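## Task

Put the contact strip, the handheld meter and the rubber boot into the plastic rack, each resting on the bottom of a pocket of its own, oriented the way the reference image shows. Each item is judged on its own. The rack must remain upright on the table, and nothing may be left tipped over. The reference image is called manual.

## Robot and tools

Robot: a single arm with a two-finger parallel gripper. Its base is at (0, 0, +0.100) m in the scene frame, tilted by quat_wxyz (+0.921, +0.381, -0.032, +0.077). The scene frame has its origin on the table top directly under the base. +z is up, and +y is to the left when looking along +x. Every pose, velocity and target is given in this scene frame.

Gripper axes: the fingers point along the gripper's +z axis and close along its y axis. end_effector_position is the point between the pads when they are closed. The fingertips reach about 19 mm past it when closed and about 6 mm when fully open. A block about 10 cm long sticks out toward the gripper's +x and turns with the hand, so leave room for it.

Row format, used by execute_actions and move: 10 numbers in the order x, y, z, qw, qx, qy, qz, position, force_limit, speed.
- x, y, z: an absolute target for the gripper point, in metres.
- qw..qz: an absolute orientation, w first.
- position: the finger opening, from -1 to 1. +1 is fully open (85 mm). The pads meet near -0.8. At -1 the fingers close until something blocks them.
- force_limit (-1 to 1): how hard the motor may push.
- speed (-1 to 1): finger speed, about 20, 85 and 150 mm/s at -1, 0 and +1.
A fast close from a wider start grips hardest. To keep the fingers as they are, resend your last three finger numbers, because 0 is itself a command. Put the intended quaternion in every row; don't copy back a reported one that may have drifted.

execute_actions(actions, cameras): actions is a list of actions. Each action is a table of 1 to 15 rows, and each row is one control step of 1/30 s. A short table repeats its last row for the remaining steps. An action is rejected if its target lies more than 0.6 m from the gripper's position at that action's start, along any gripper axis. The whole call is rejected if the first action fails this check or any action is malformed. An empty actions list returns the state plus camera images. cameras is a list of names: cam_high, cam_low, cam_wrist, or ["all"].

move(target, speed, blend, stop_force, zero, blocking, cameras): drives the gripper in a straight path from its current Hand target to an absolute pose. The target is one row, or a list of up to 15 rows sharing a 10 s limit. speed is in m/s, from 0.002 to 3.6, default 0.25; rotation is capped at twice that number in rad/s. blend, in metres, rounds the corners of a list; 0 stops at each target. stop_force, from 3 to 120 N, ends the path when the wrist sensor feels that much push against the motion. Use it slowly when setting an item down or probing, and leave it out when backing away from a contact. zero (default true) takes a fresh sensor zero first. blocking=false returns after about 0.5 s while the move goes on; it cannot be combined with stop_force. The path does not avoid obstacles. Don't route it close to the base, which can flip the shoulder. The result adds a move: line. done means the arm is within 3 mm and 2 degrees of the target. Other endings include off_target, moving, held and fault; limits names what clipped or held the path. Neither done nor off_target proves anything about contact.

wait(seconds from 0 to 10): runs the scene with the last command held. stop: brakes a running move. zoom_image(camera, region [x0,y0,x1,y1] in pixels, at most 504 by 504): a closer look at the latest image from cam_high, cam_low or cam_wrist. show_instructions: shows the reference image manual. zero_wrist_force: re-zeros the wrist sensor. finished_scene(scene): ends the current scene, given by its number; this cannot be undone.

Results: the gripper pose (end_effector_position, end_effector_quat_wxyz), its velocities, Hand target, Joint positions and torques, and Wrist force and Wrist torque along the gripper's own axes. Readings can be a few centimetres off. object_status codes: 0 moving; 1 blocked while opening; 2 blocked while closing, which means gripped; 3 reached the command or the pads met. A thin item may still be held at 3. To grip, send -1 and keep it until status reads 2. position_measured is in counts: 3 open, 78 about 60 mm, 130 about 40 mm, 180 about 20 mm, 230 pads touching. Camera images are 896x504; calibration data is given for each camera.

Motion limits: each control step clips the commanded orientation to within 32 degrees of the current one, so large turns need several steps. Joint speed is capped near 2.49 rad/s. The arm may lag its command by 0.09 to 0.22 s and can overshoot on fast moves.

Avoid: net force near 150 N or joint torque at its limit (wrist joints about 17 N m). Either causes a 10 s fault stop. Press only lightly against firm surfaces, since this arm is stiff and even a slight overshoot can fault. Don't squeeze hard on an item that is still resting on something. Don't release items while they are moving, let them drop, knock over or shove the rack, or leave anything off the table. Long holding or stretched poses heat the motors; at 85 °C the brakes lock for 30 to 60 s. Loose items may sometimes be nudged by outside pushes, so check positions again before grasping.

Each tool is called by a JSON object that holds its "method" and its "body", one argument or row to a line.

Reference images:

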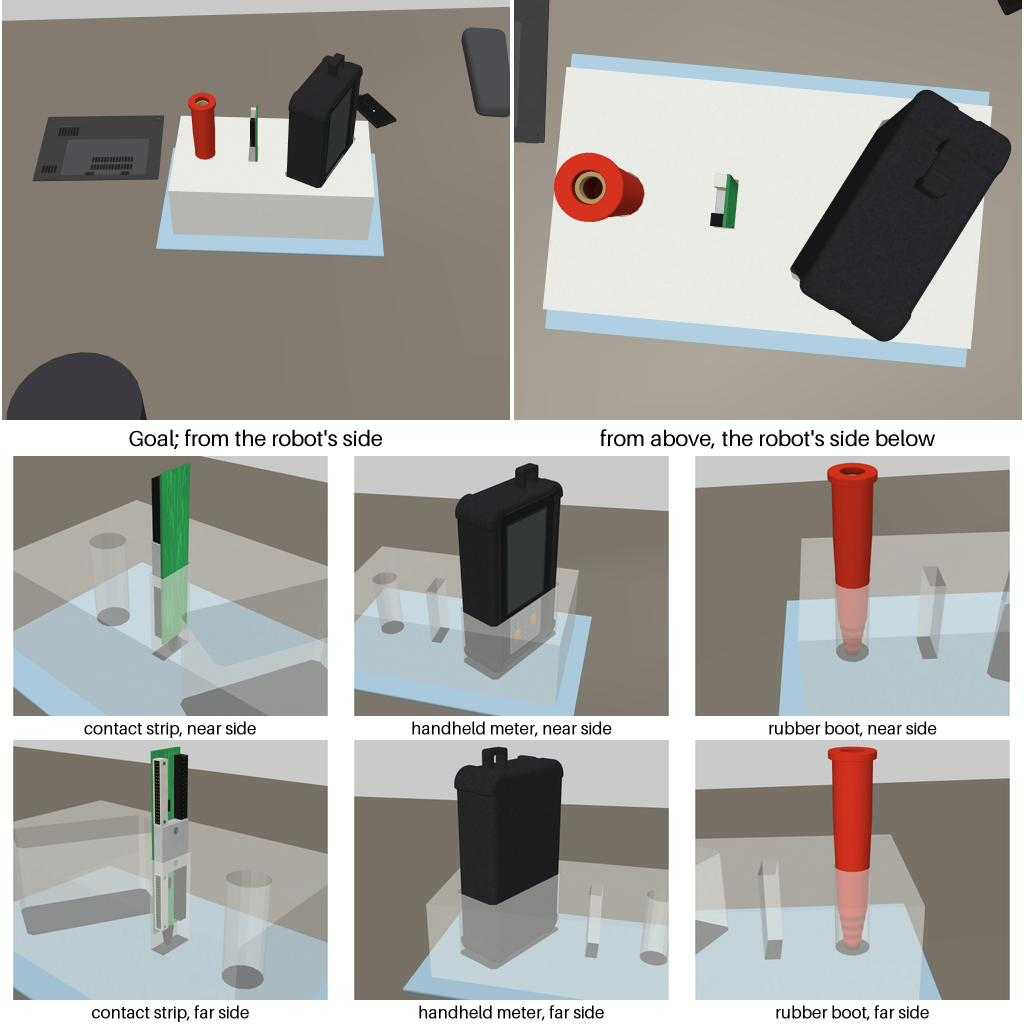

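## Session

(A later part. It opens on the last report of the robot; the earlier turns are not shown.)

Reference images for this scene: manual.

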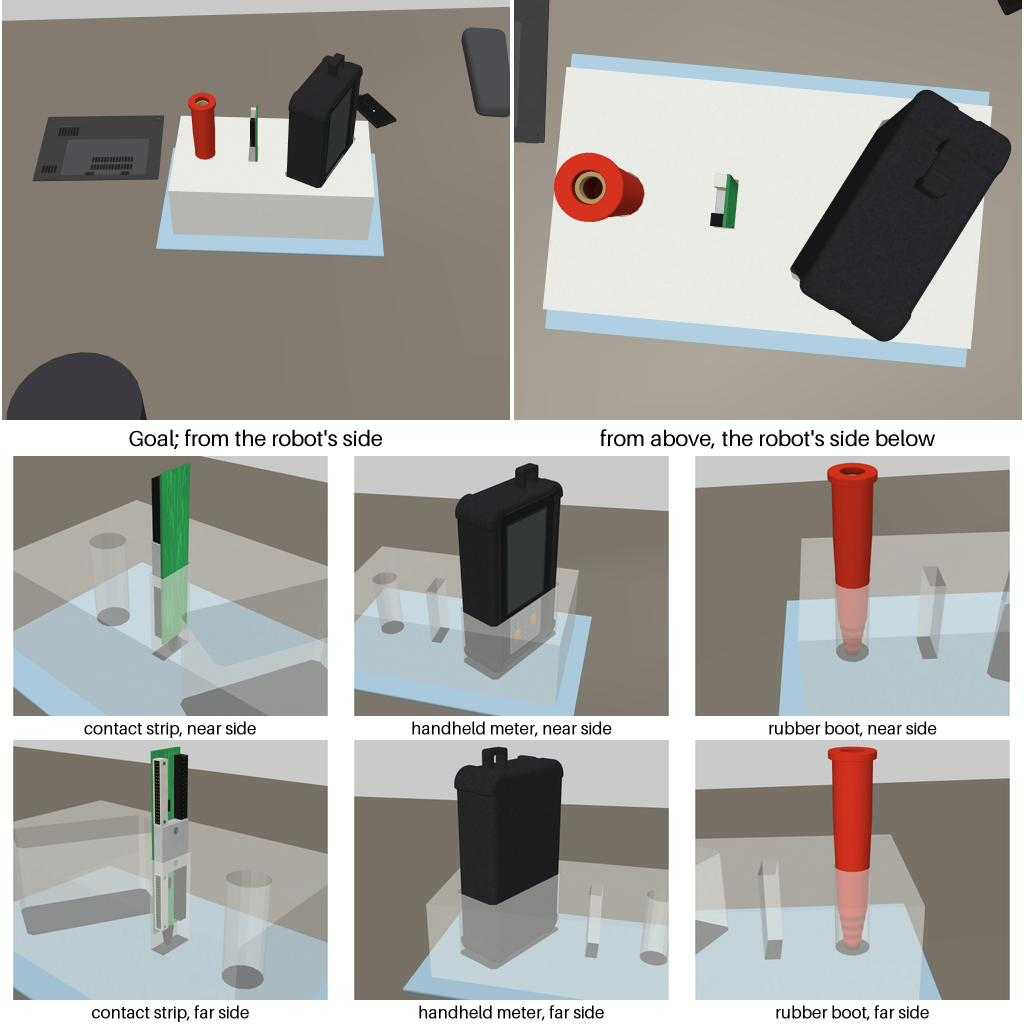

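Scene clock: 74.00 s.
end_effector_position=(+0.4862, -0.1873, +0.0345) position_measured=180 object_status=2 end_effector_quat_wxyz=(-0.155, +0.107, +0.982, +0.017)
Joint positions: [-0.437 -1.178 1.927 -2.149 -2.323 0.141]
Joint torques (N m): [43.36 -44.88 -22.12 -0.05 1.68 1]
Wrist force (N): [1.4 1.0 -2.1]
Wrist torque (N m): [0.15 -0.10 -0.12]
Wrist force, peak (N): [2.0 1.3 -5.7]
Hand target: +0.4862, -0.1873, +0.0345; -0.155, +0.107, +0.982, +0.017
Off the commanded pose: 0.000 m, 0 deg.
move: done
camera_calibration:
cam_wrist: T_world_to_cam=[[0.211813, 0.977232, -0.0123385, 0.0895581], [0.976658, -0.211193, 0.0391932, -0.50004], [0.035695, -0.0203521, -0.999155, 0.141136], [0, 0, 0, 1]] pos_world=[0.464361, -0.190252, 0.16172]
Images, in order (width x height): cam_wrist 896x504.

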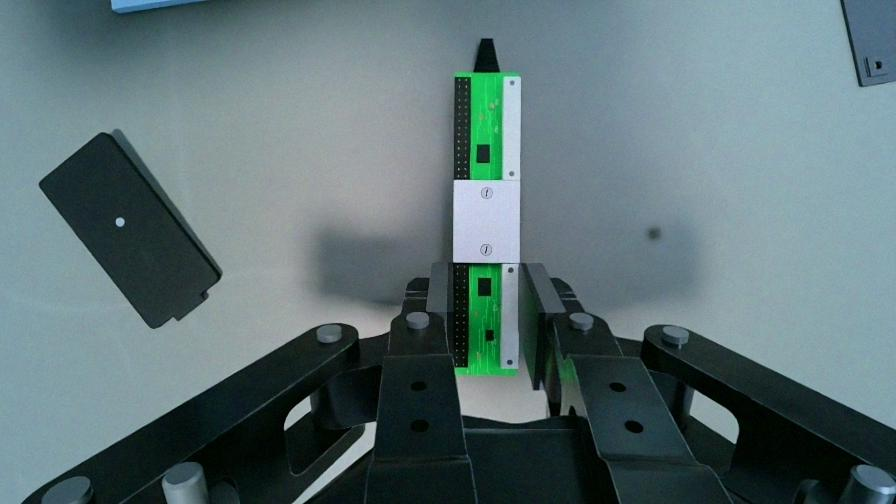

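{"method": "move", "body": {
  "target": [
    [0.4862, -0.1873, 0.12, 0.1555, -0.1071, -0.9819, -0.017, -1, -0.1, -0.8],
    [0.42, -0.13, 0.28, 0.1315, -0.4544, -0.7637, 0.4387, -1, -0.1, -0.8],
    [0.2973, -0.1325, 0.235, -0.3999, -0.5929, -0.5503, 0.4307, -1, -0.1, -0.8]
  ],
  "blend": [0.03, 0.05, 0],
  "speed": [0.2, 0.45, 0.3],
  "cameras": ["all"]
}}

{"method": "zoom_image", "body": {
  "camera": "cam_high",
  "region": [430, 160, 540, 280]
}}

{"method": "zoom_image", "body": {
  "camera": "cam_low",
  "region": [380, 190, 460, 270]
}}

{"method": "zoom_image", "body": {
  "camera": "cam_wrist",
  "region": [350, 0, 650, 430]
}}

Scene clock: 79.23 s.
end_effector_position=(+0.2973, -0.1325, +0.2350) position_measured=180 object_status=2 end_effector_quat_wxyz=(+0.400, +0.593, +0.550, -0.431)
Joint positions: [0.116 -0.856 1.977 -0.16 -2.558 4.074]
Joint torques (N m): [8.37 -7.65 4.29 4.15 4.47 1.65]
Wrist force (N): [-1.2 0.1 0.4]
Wrist torque (N m): [0.38 0.48 0.31]
Wrist force, peak (N): [1.6 1.1 -2.3]
Hand target: +0.2973, -0.1325, +0.2350; +0.400, +0.593, +0.550, -0.431
Off the commanded pose: 0.000 m, 0 deg.
move: done
camera_calibration:
cam_wrist: T_world_to_cam=[[0.996232, -0.0866487, -0.0038062, -0.29766], [0.00718113, 0.0386712, 0.999226, -0.216131], [-0.0864344, -0.995488, 0.0391477, 0.0124294], [0, 0, 0, 1]] pos_world=[0.299164, -0.00506044, 0.214344]

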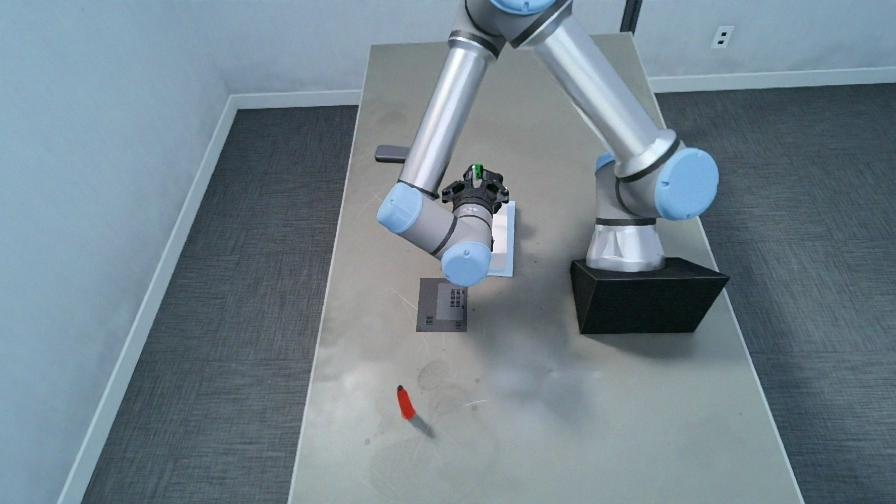

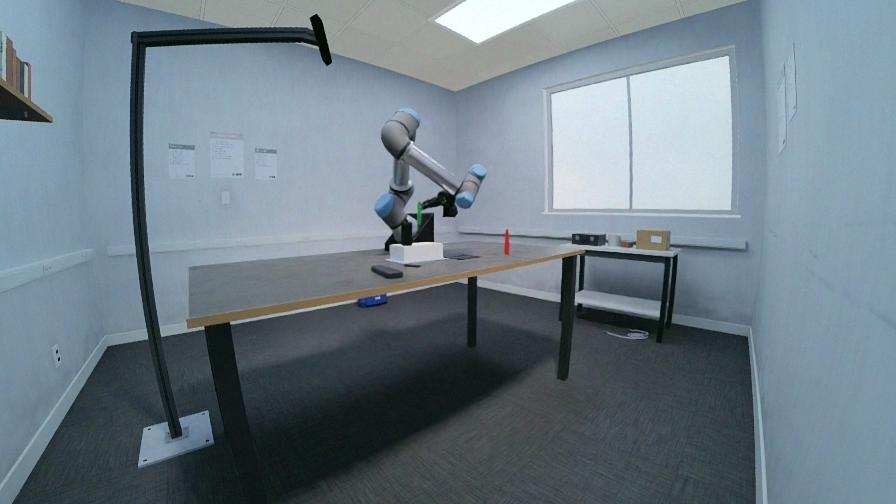

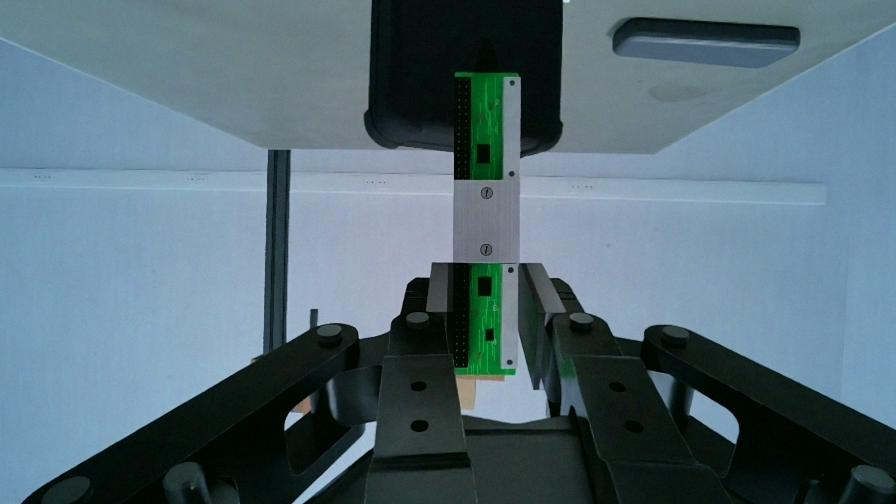

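Scaled by 4.200 from the camera's 896x504 image, which has a finer 1280x720 frame.

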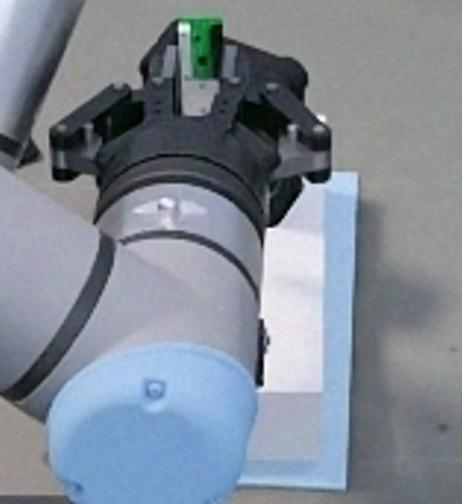

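Scaled by 6.300 from the camera's 896x504 image, which has a finer 1280x720 frame.

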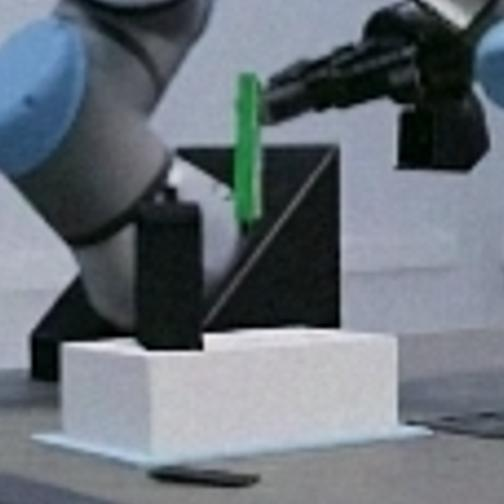

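Scaled by 1.172 from the camera's 896x504 image, which has a finer 1280x720 frame.

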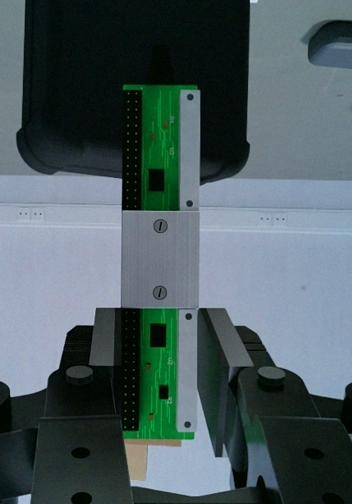

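{"method": "zoom_image", "body": {
  "camera": "cam_low",
  "region": [395, 195, 435, 250]
}}

{"method": "zoom_image", "body": {
  "camera": "cam_high",
  "region": [455, 155, 505, 205]
}}

{"method": "zoom_image", "body": {
  "camera": "cam_wrist",
  "region": [350, 0, 590, 170]
}}

Scaled by 9.164 from the camera's 896x504 image, which has a finer 1280x720 frame.

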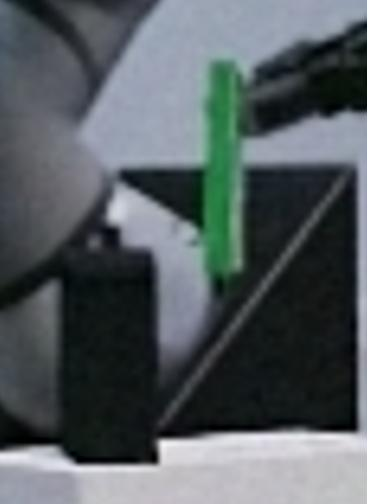

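Scaled by 10.080 from the camera's 896x504 image, which has a finer 1280x720 frame.

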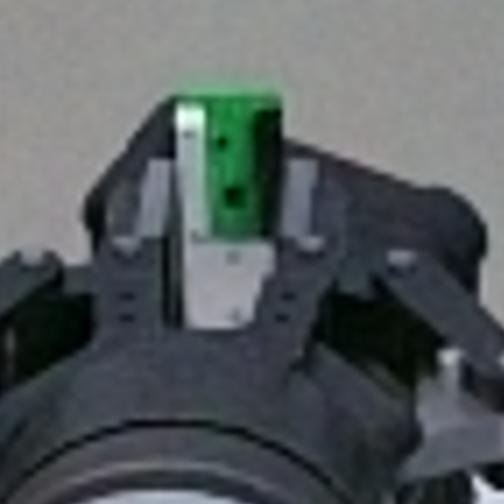

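Scaled by 2.100 from the camera's 896x504 image, which has a finer 1280x720 frame.

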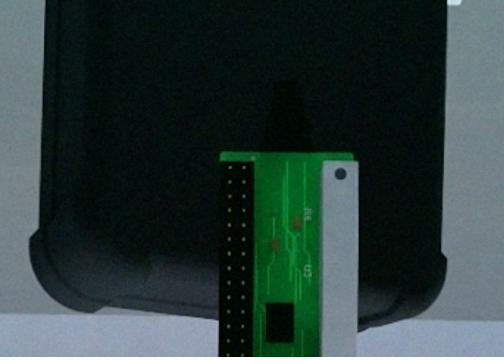

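{"method": "move", "body": {
  "target": [0.2933, -0.1231, 0.180, -0.3999, -0.5929, -0.5503, 0.4307, -1, -0.1, -0.8],
  "speed": 0.12,
  "cameras": ["all"]
}}

{"method": "zoom_image", "body": {
  "camera": "cam_low",
  "region": [395, 205, 435, 260]
}}

{"method": "zoom_image", "body": {
  "camera": "cam_high",
  "region": [440, 170, 530, 260]
}}

{"method": "zoom_image", "body": {
  "camera": "cam_wrist",
  "region": [330, 0, 630, 180]
}}

Scene clock: 82.97 s.
end_effector_position=(+0.2933, -0.1231, +0.1800) position_measured=180 object_status=2 end_effector_quat_wxyz=(+0.400, +0.593, +0.550, -0.431)
Joint positions: [0.03 -0.739 2.004 -0.188 -2.602 4.211]
Joint torques (N m): [9.46 -10.63 -1.76 4.3 -1 1.62]
Wrist force (N): [-1.2 0.3 0.4]
Wrist torque (N m): [0.42 0.47 0.32]
Wrist force, peak (N): [-2.6 0.0 0.3]
Hand target: +0.2933, -0.1231, +0.1800; +0.400, +0.593, +0.550, -0.431
Off the commanded pose: 0.000 m, 0 deg.
move: done
camera_calibration:
cam_wrist: T_world_to_cam=[[0.99624, -0.0865498, -0.00380858, -0.293072], [0.00718831, 0.0387715, 0.999222, -0.16151], [-0.0863349, -0.995493, 0.0392478, 0.0235494], [0, 0, 0, 1]] pos_world=[0.295165, 0.00433988, 0.159344]

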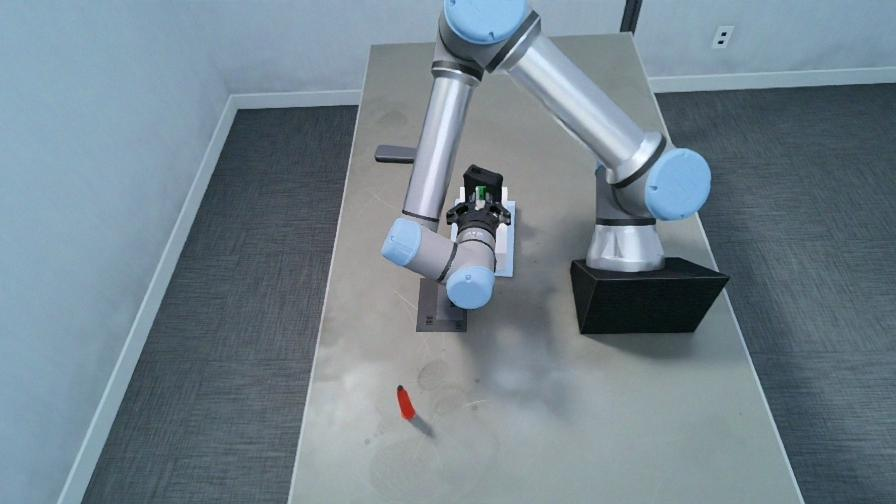

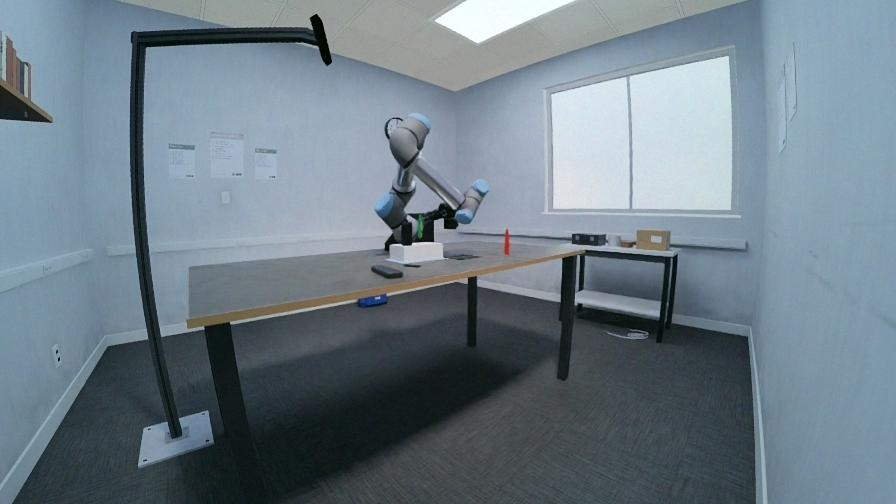

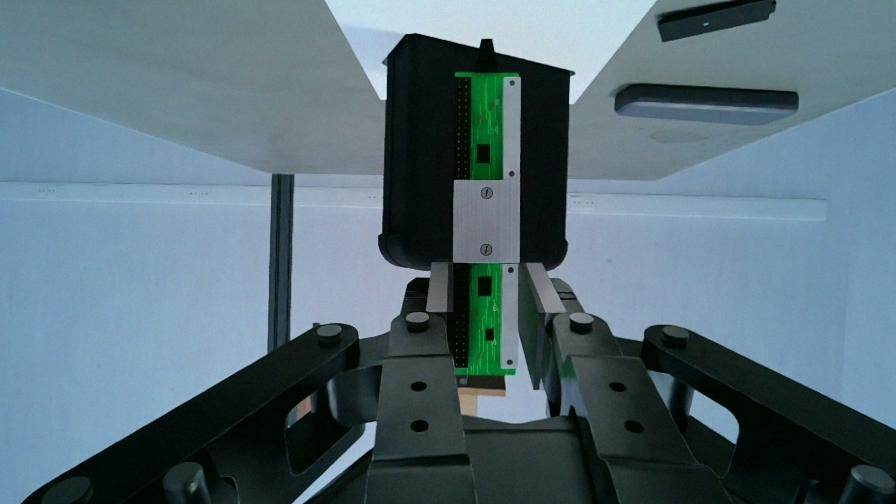

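Scaled by 9.164 from the camera's 896x504 image, which has a finer 1280x720 frame.

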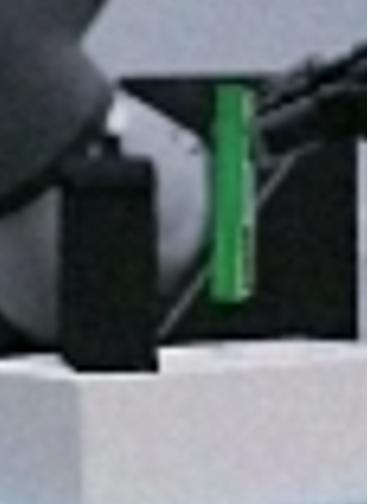

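Scaled by 5.600 from the camera's 896x504 image, which has a finer 1280x720 frame.

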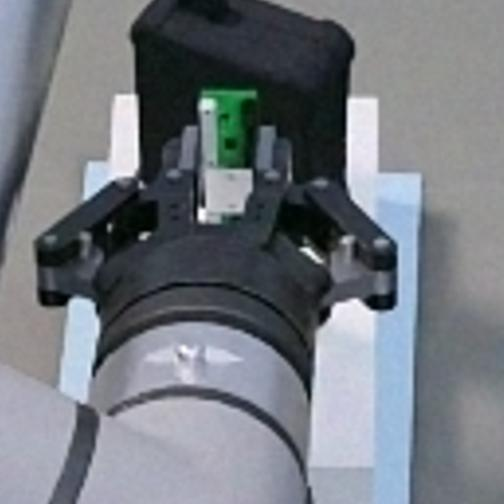

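Scaled by 1.680 from the camera's 896x504 image, which has a finer 1280x720 frame.

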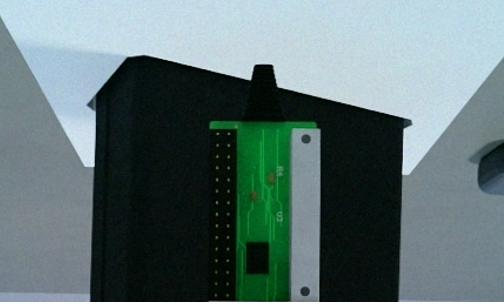

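{"method": "zoom_image", "body": {
  "camera": "cam_wrist",
  "region": [300, 0, 400, 120]
}}

{"method": "zoom_image", "body": {
  "camera": "cam_wrist",
  "region": [560, 0, 680, 120]
}}

{"method": "zoom_image", "body": {
  "camera": "cam_low",
  "region": [380, 215, 450, 265]
}}

Scaled by 4.200 from the camera's 896x504 image, which has a finer 1280x720 frame.

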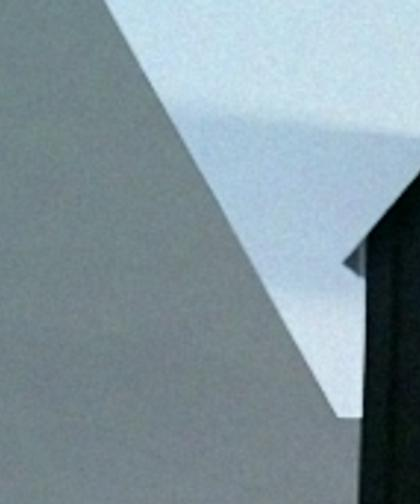

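Scaled by 4.200 from the camera's 896x504 image, which has a finer 1280x720 frame.

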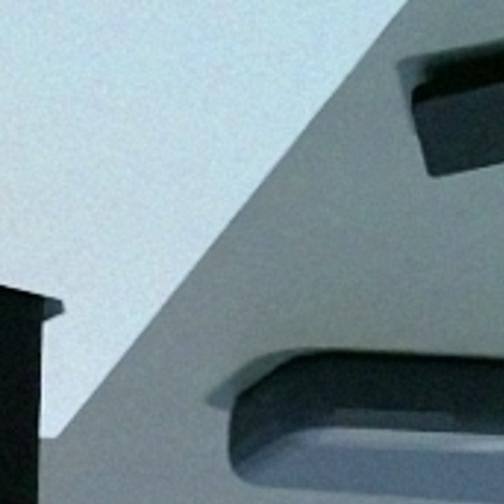

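Scaled by 7.200 from the camera's 896x504 image, which has a finer 1280x720 frame.

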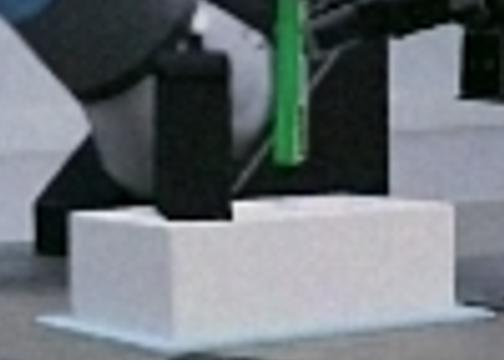

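{"method": "move", "body": {
  "target": [0.2953, -0.1251, 0.170, -0.3999, -0.5929, -0.5503, 0.4307, -1, -0.1, -0.8],
  "speed": 0.06
}}

{"method": "move", "body": {
  "target": [0.2953, -0.1251, 0.145, -0.3999, -0.5929, -0.5503, 0.4307, -1, -0.1, -0.8],
  "speed": 0.015,
  "stop_force": 3.5,
  "cameras": ["all"]
}}

{"method": "zoom_image", "body": {
  "camera": "cam_low",
  "region": [395, 215, 435, 255]
}}

{"method": "zoom_image", "body": {
  "camera": "cam_high",
  "region": [450, 180, 510, 260]
}}

{"method": "zoom_image", "body": {
  "camera": "cam_wrist",
  "region": [300, 0, 700, 260]
}}

Scene clock: 86.27 s.
end_effector_position=(+0.2953, -0.1251, +0.1700) position_measured=180 object_status=2 end_effector_quat_wxyz=(+0.400, +0.593, +0.550, -0.431)
Joint positions: [0.005 -0.717 2.002 -0.17 -2.614 4.255]
Joint torques (N m): [10.24 -9.3 -16.23 4.33 -1.01 1.88]
Wrist force (N): [-1.1 0.2 0.6]
Wrist torque (N m): [0.39 0.45 0.33]
Wrist force, peak (N): [-1.5 0.1 0.6]
Hand target: +0.2953, -0.1251, +0.1700; +0.400, +0.593, +0.550, -0.431
Off the commanded pose: 0.000 m, 0 deg.
move: done

Scene clock: 88.57 s.
end_effector_position=(+0.2952, -0.1251, +0.1535) position_measured=180 object_status=2 end_effector_quat_wxyz=(+0.400, +0.593, +0.550, -0.431)
Joint positions: [-0.029 -0.679 2.003 -0.154 -2.628 4.317]
Joint torques (N m): [43.24 -42.47 7.67 0.42 2.73 -0.59]
Wrist force (N): [-3.0 -0.6 -0.8]
Wrist torque (N m): [0.40 0.52 0.30]
Wrist force, peak (N): [-12.0 -0.8 -3.6]
Hand target: +0.2952, -0.1251, +0.1535; +0.400, +0.593, +0.550, -0.431
Off the commanded pose: 0.009 m, 0 deg.
move: contact
camera_calibration:
cam_wrist: T_world_to_cam=[[0.99624, -0.0865518, -0.00390814, -0.295226], [0.00727886, 0.0386633, 0.999226, -0.134994], [-0.0863336, -0.995497, 0.0391479, 0.0227754], [0, 0, 0, 1]] pos_world=[0.297065, 0.00233978, 0.132844]

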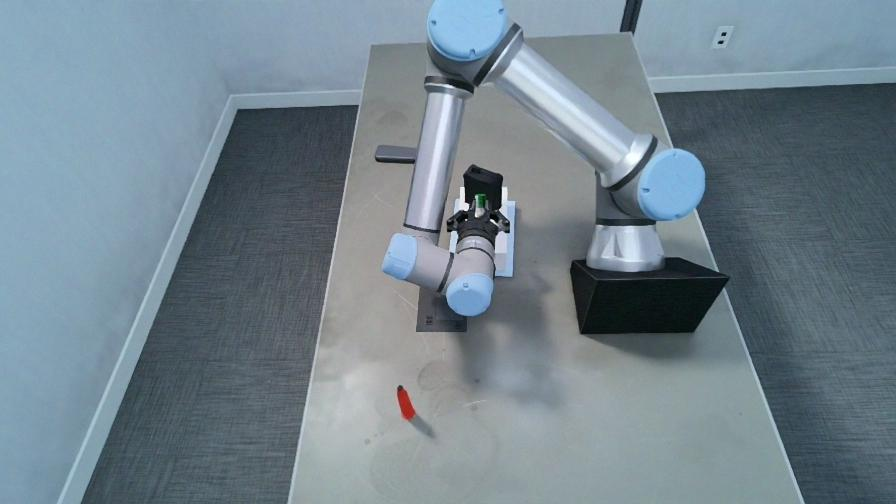

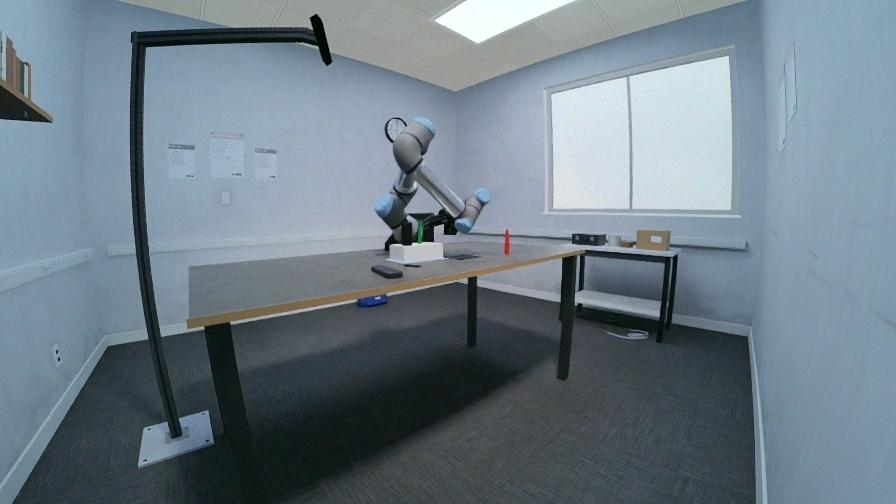

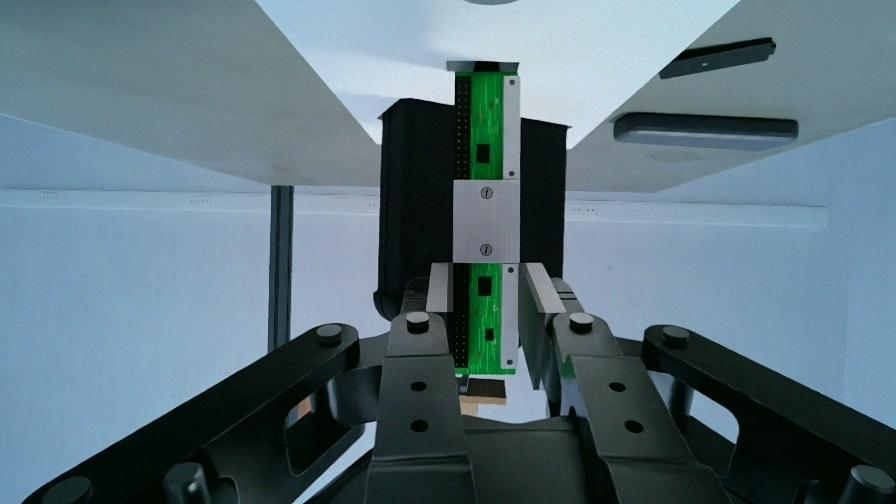

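Scaled by 12.600 from the camera's 896x504 image, which has a finer 1280x720 frame.

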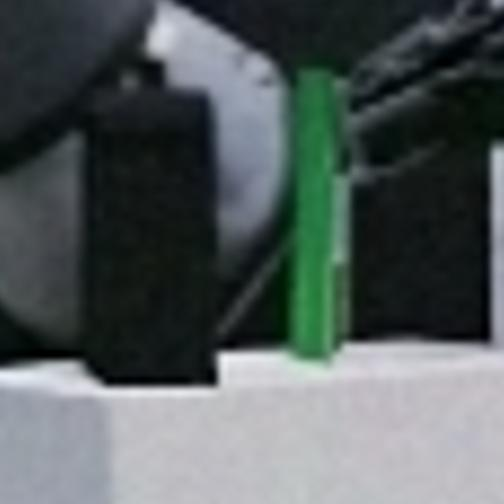

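Scaled by 6.300 from the camera's 896x504 image, which has a finer 1280x720 frame.

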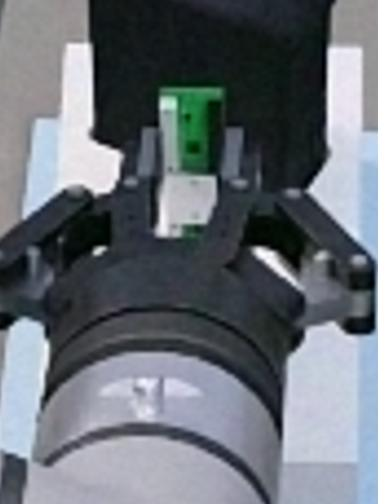

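Scaled by 1.260 from the camera's 896x504 image, which has a finer 1280x720 frame.

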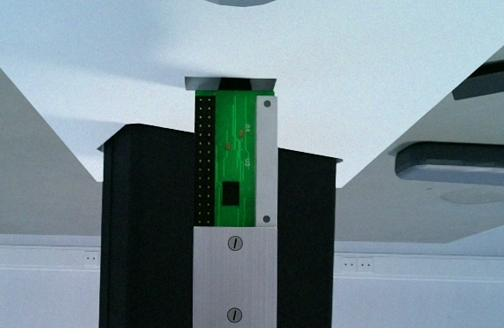

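{"method": "zoom_image", "body": {
  "camera": "cam_wrist",
  "region": [435, 50, 535, 110]
}}

Scaled by 5.040 from the camera's 896x504 image, which has a finer 1280x720 frame.

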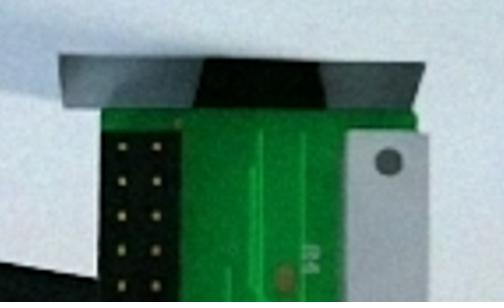

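{"method": "move", "body": {
  "target": [
    [0.2952,-0.1251,0.1552,-0.3999,-0.5929,-0.5503,0.4307,-1,-0.1,-0.8],
    [0.2940,-0.1241,0.1552,-0.3999,-0.5929,-0.5503,0.4307,-1,-0.1,-0.8]
  ],
  "speed": 0.02,
  "cameras": ["cam_wrist"]
}}

{"method": "zoom_image", "body": {
  "camera": "cam_wrist",
  "region": [435, 50, 535, 110]
}}

Scene clock: 91.17 s.
end_effector_position=(+0.2940, -0.1241, +0.1552) position_measured=180 object_status=2 end_effector_quat_wxyz=(+0.400, +0.593, +0.550, -0.431)
Joint positions: [-0.023 -0.683 2.005 -0.163 -2.626 4.306]
Joint torques (N m): [43.8 -37.97 7.61 0.32 4.76 -0.52]
Wrist force (N): [-1.5 0.1 0.5]
Wrist torque (N m): [0.38 0.51 0.33]
Wrist force, peak (N): [-3.5 -0.8 -0.7]
Hand target: +0.2940, -0.1241, +0.1552; +0.400, +0.593, +0.550, -0.431
Off the commanded pose: 0.000 m, 0 deg.
move: done
camera_calibration:
cam_wrist: T_world_to_cam=[[0.996232, -0.0866465, -0.00369794, -0.293963], [0.00708192, 0.0387802, 0.999223, -0.136665], [-0.0864358, -0.995484, 0.0392477, 0.0236173], [0, 0, 0, 1]] pos_world=[0.295864, 0.00333966, 0.134544]
Images, in order (width x height): cam_wrist 896x504.

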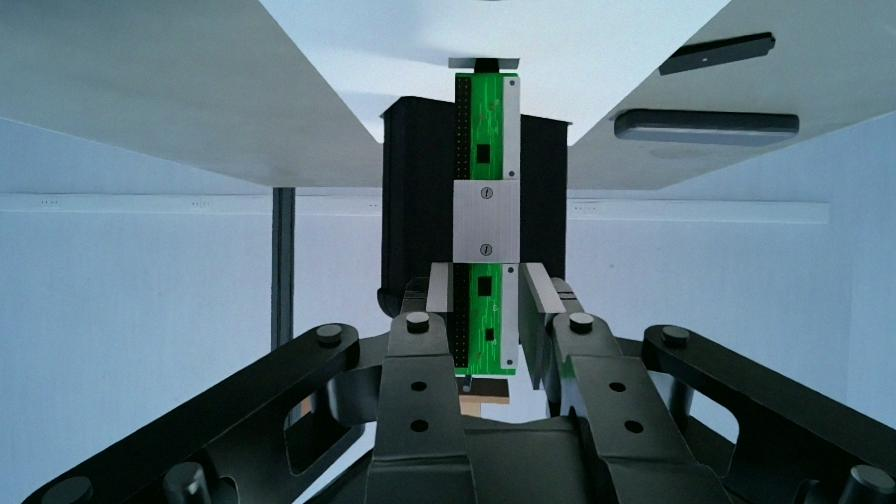

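Scaled by 5.040 from the camera's 896x504 image, which has a finer 1280x720 frame.

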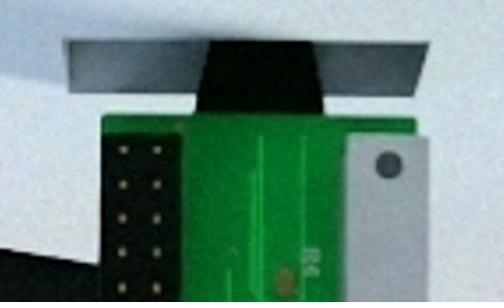

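{"method": "move", "body": {
  "target": [0.2926,-0.1224,0.1552,-0.3999,-0.5929,-0.5503,0.4307,-1,-0.1,-0.8],
  "speed": 0.02,
  "cameras": ["cam_wrist", "cam_high"]
}}

{"method": "zoom_image", "body": {
  "camera": "cam_wrist",
  "region": [435, 50, 535, 110]
}}

Scene clock: 93.47 s.
end_effector_position=(+0.2926, -0.1224, +0.1552) position_measured=180 object_status=2 end_effector_quat_wxyz=(+0.400, +0.593, +0.550, -0.431)
Joint positions: [-0.019 -0.682 2.007 -0.173 -2.624 4.299]
Joint torques (N m): [42.23 -9.82 7.77 0.54 4.7 -1.28]
Wrist force (N): [-1.3 0.1 0.3]
Wrist torque (N m): [0.38 0.48 0.41]
Wrist force, peak (N): [-1.7 0.2 0.7]
Hand target: +0.2926, -0.1224, +0.1552; +0.400, +0.593, +0.550, -0.431
Off the commanded pose: 0.000 m, 0 deg.
move: done
camera_calibration:
cam_wrist: T_world_to_cam=[[0.996232, -0.0866465, -0.00369794, -0.292421], [0.00708192, 0.0387802, 0.999223, -0.136721], [-0.0864358, -0.995484, 0.0392477, 0.0251886], [0, 0, 0, 1]] pos_world=[0.294464, 0.00503966, 0.134544]
Images, in order (width x height): cam_high 896x504, cam_wrist 896x504.

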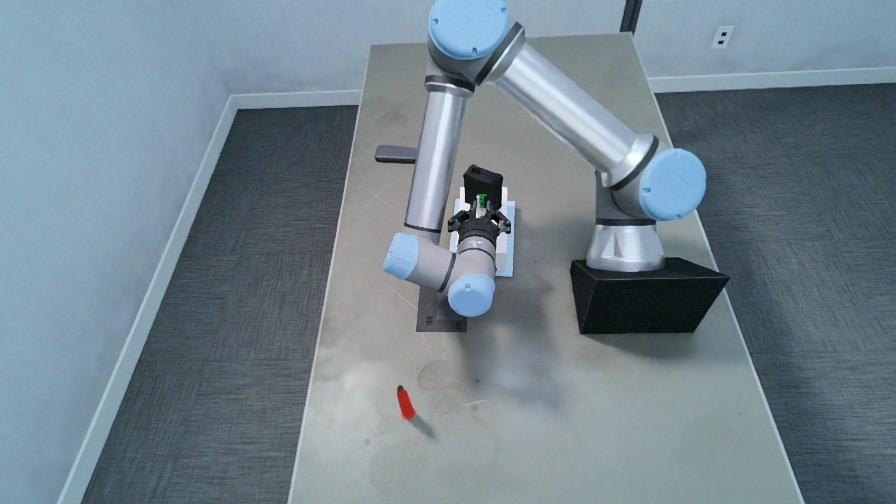

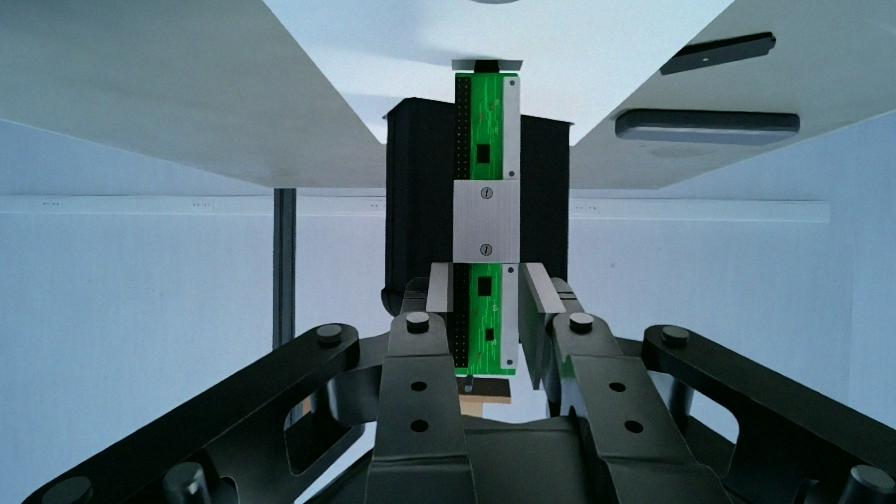

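Scaled by 5.040 from the camera's 896x504 image, which has a finer 1280x720 frame.

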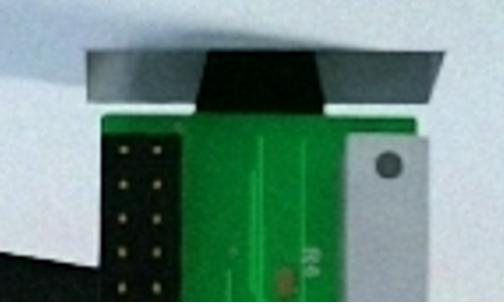

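{"method": "move", "body": {
  "target": [
    [0.2926,-0.1220,0.1552,-0.3999,-0.5929,-0.5503,0.4307,-1,-0.1,-0.8],
    [0.2926,-0.1220,0.107,-0.3999,-0.5929,-0.5503,0.4307,-1,-0.1,-0.8]
  ],
  "speed": [0.01, 0.015],
  "stop_force": 5,
  "cameras": ["cam_wrist"]
}}

{"method": "zoom_image", "body": {
  "camera": "cam_wrist",
  "region": [435, 50, 535, 110]
}}

Scene clock: 97.53 s.
end_effector_position=(+0.2926, -0.1220, +0.1164) position_measured=180 object_status=2 end_effector_quat_wxyz=(+0.400, +0.593, +0.550, -0.431)
Joint positions: [-0.101 -0.583 1.997 -0.12 -2.652 4.459]
Joint torques (N m): [44.65 -41.54 9.23 -0.05 1.9 -0.61]
Wrist force (N): [-6.9 1.0 1.1]
Wrist torque (N m): [0.21 0.46 0.53]
Wrist force, peak (N): [-14.0 4.3 -2.4]
Hand target: +0.2926, -0.1220, +0.1164; +0.400, +0.593, +0.550, -0.431
Off the commanded pose: 0.009 m, 0 deg.
move: contact; path passed 1 of 2 targets
camera_calibration:
cam_wrist: T_world_to_cam=[[0.996223, -0.0867479, -0.00380386, -0.292516], [0.00718263, 0.0386705, 0.999226, -0.0979953], [-0.0865337, -0.995479, 0.0391475, 0.0271477], [0, 0, 0, 1]] pos_world=[0.294464, 0.00543932, 0.095744]
Images, in order (width x height): cam_wrist 896x504.

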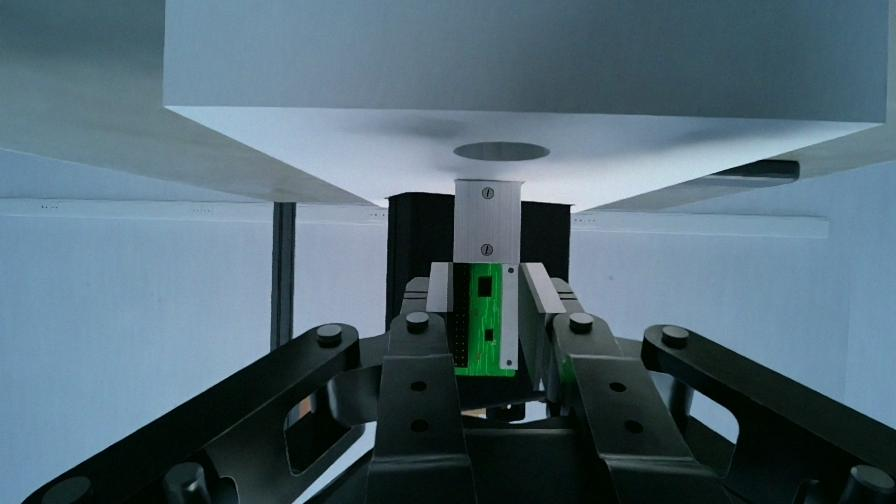

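Scaled by 5.040 from the camera's 896x504 image, which has a finer 1280x720 frame.

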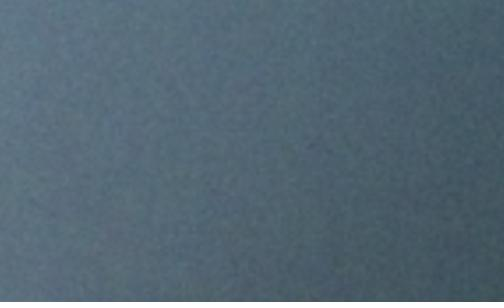

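{"method": "zoom_image", "body": {
  "camera": "cam_wrist",
  "region": [437, 135, 537, 195]
}}

Scaled by 5.040 from the camera's 896x504 image, which has a finer 1280x720 frame.

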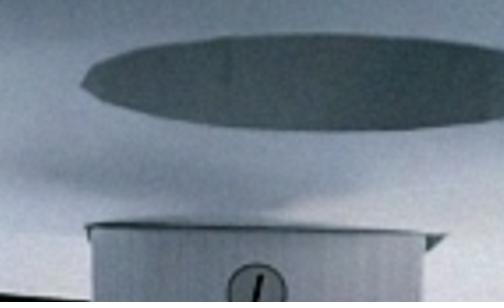

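{"method": "wait", "body": {
  "seconds": 0.1,
  "cameras": ["cam_low", "cam_high"]
}}

{"method": "zoom_image", "body": {
  "camera": "cam_low",
  "region": [385, 190, 505, 270]
}}

{"method": "zoom_image", "body": {
  "camera": "cam_high",
  "region": [440, 150, 540, 250]
}}

Scene clock: 98.73 s.
end_effector_position=(+0.2926, -0.1220, +0.1164) position_measured=180 object_status=2 end_effector_quat_wxyz=(+0.400, +0.593, +0.550, -0.431)
Joint positions: [-0.101 -0.583 1.997 -0.12 -2.652 4.459]
Joint torques (N m): [44.33 -41.22 9.22 0.04 1.95 -0.64]
Wrist force (N): [-7.1 0.9 1.2]
Wrist torque (N m): [0.19 0.49 0.53]
Wrist force, peak (N): [-7.2 1.1 1.3]
Hand target: +0.2926, -0.1220, +0.1164; +0.400, +0.593, +0.550, -0.431
Tool commands: gripper/position=-1.0 gripper/force_limit=-0.1 gripper/speed=-0.8
Off the commanded pose: 0.009 m, 0 deg.
wait: 0.10 s; at rest from the start
Images, in order (width x height): cam_high 896x504, cam_low 896x504.

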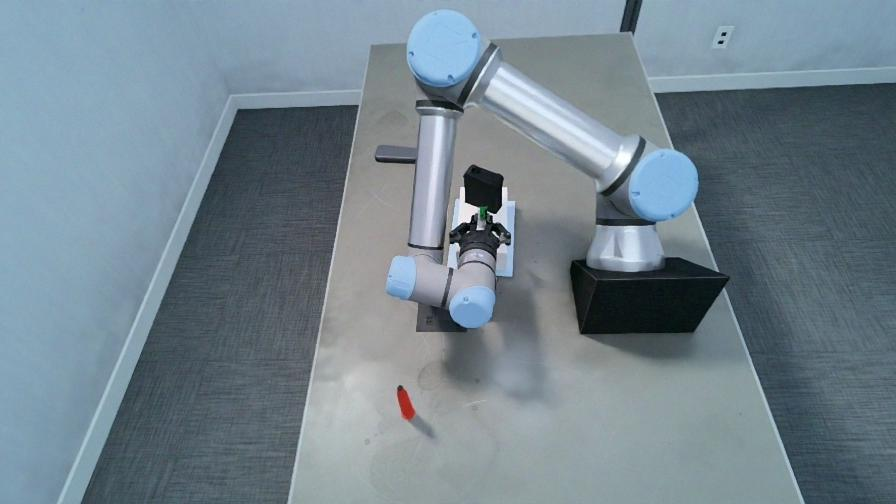

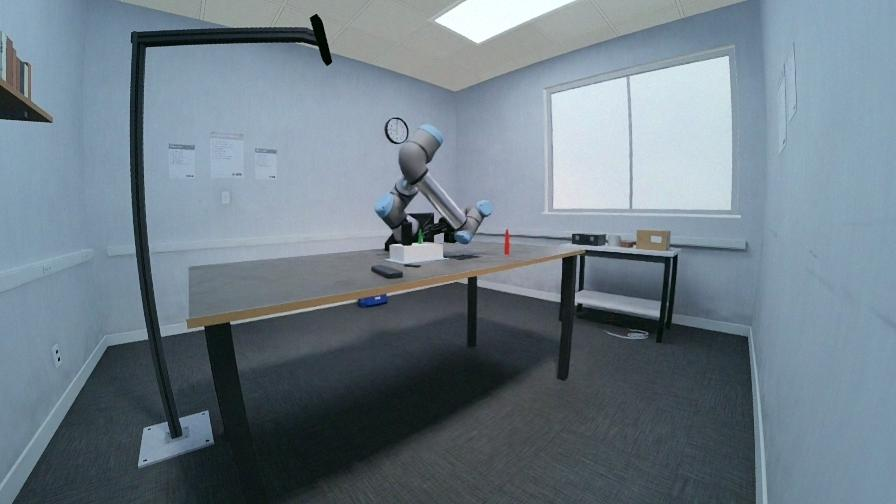

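Scaled by 4.200 from the camera's 896x504 image, which has a finer 1280x720 frame.

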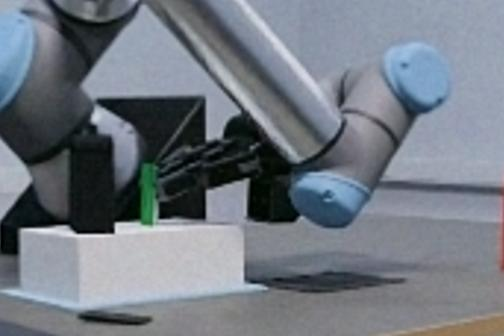

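Scaled by 5.040 from the camera's 896x504 image, which has a finer 1280x720 frame.

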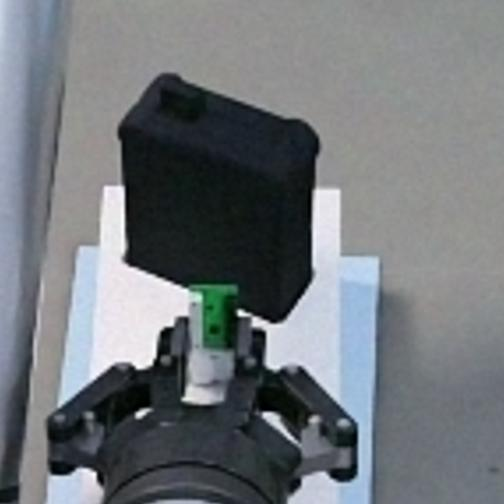

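{"method": "zoom_image", "body": {
  "camera": "cam_low",
  "region": [405, 222, 445, 250]
}}

{"method": "zoom_image", "body": {
  "camera": "cam_high",
  "region": [465, 195, 505, 235]
}}

Scaled by 12.600 from the camera's 896x504 image, which has a finer 1280x720 frame.

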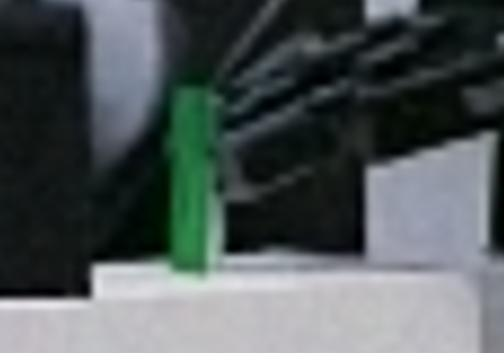

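Scaled by 12.600 from the camera's 896x504 image, which has a finer 1280x720 frame.

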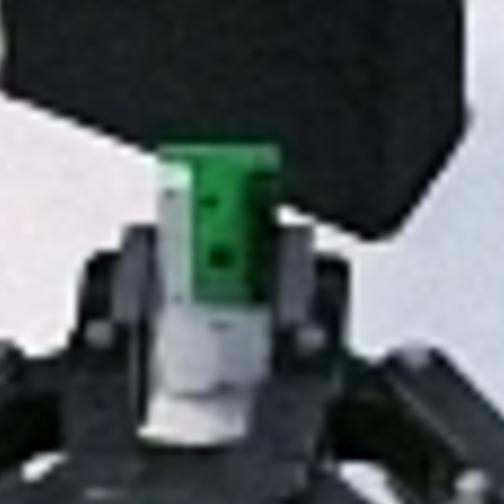

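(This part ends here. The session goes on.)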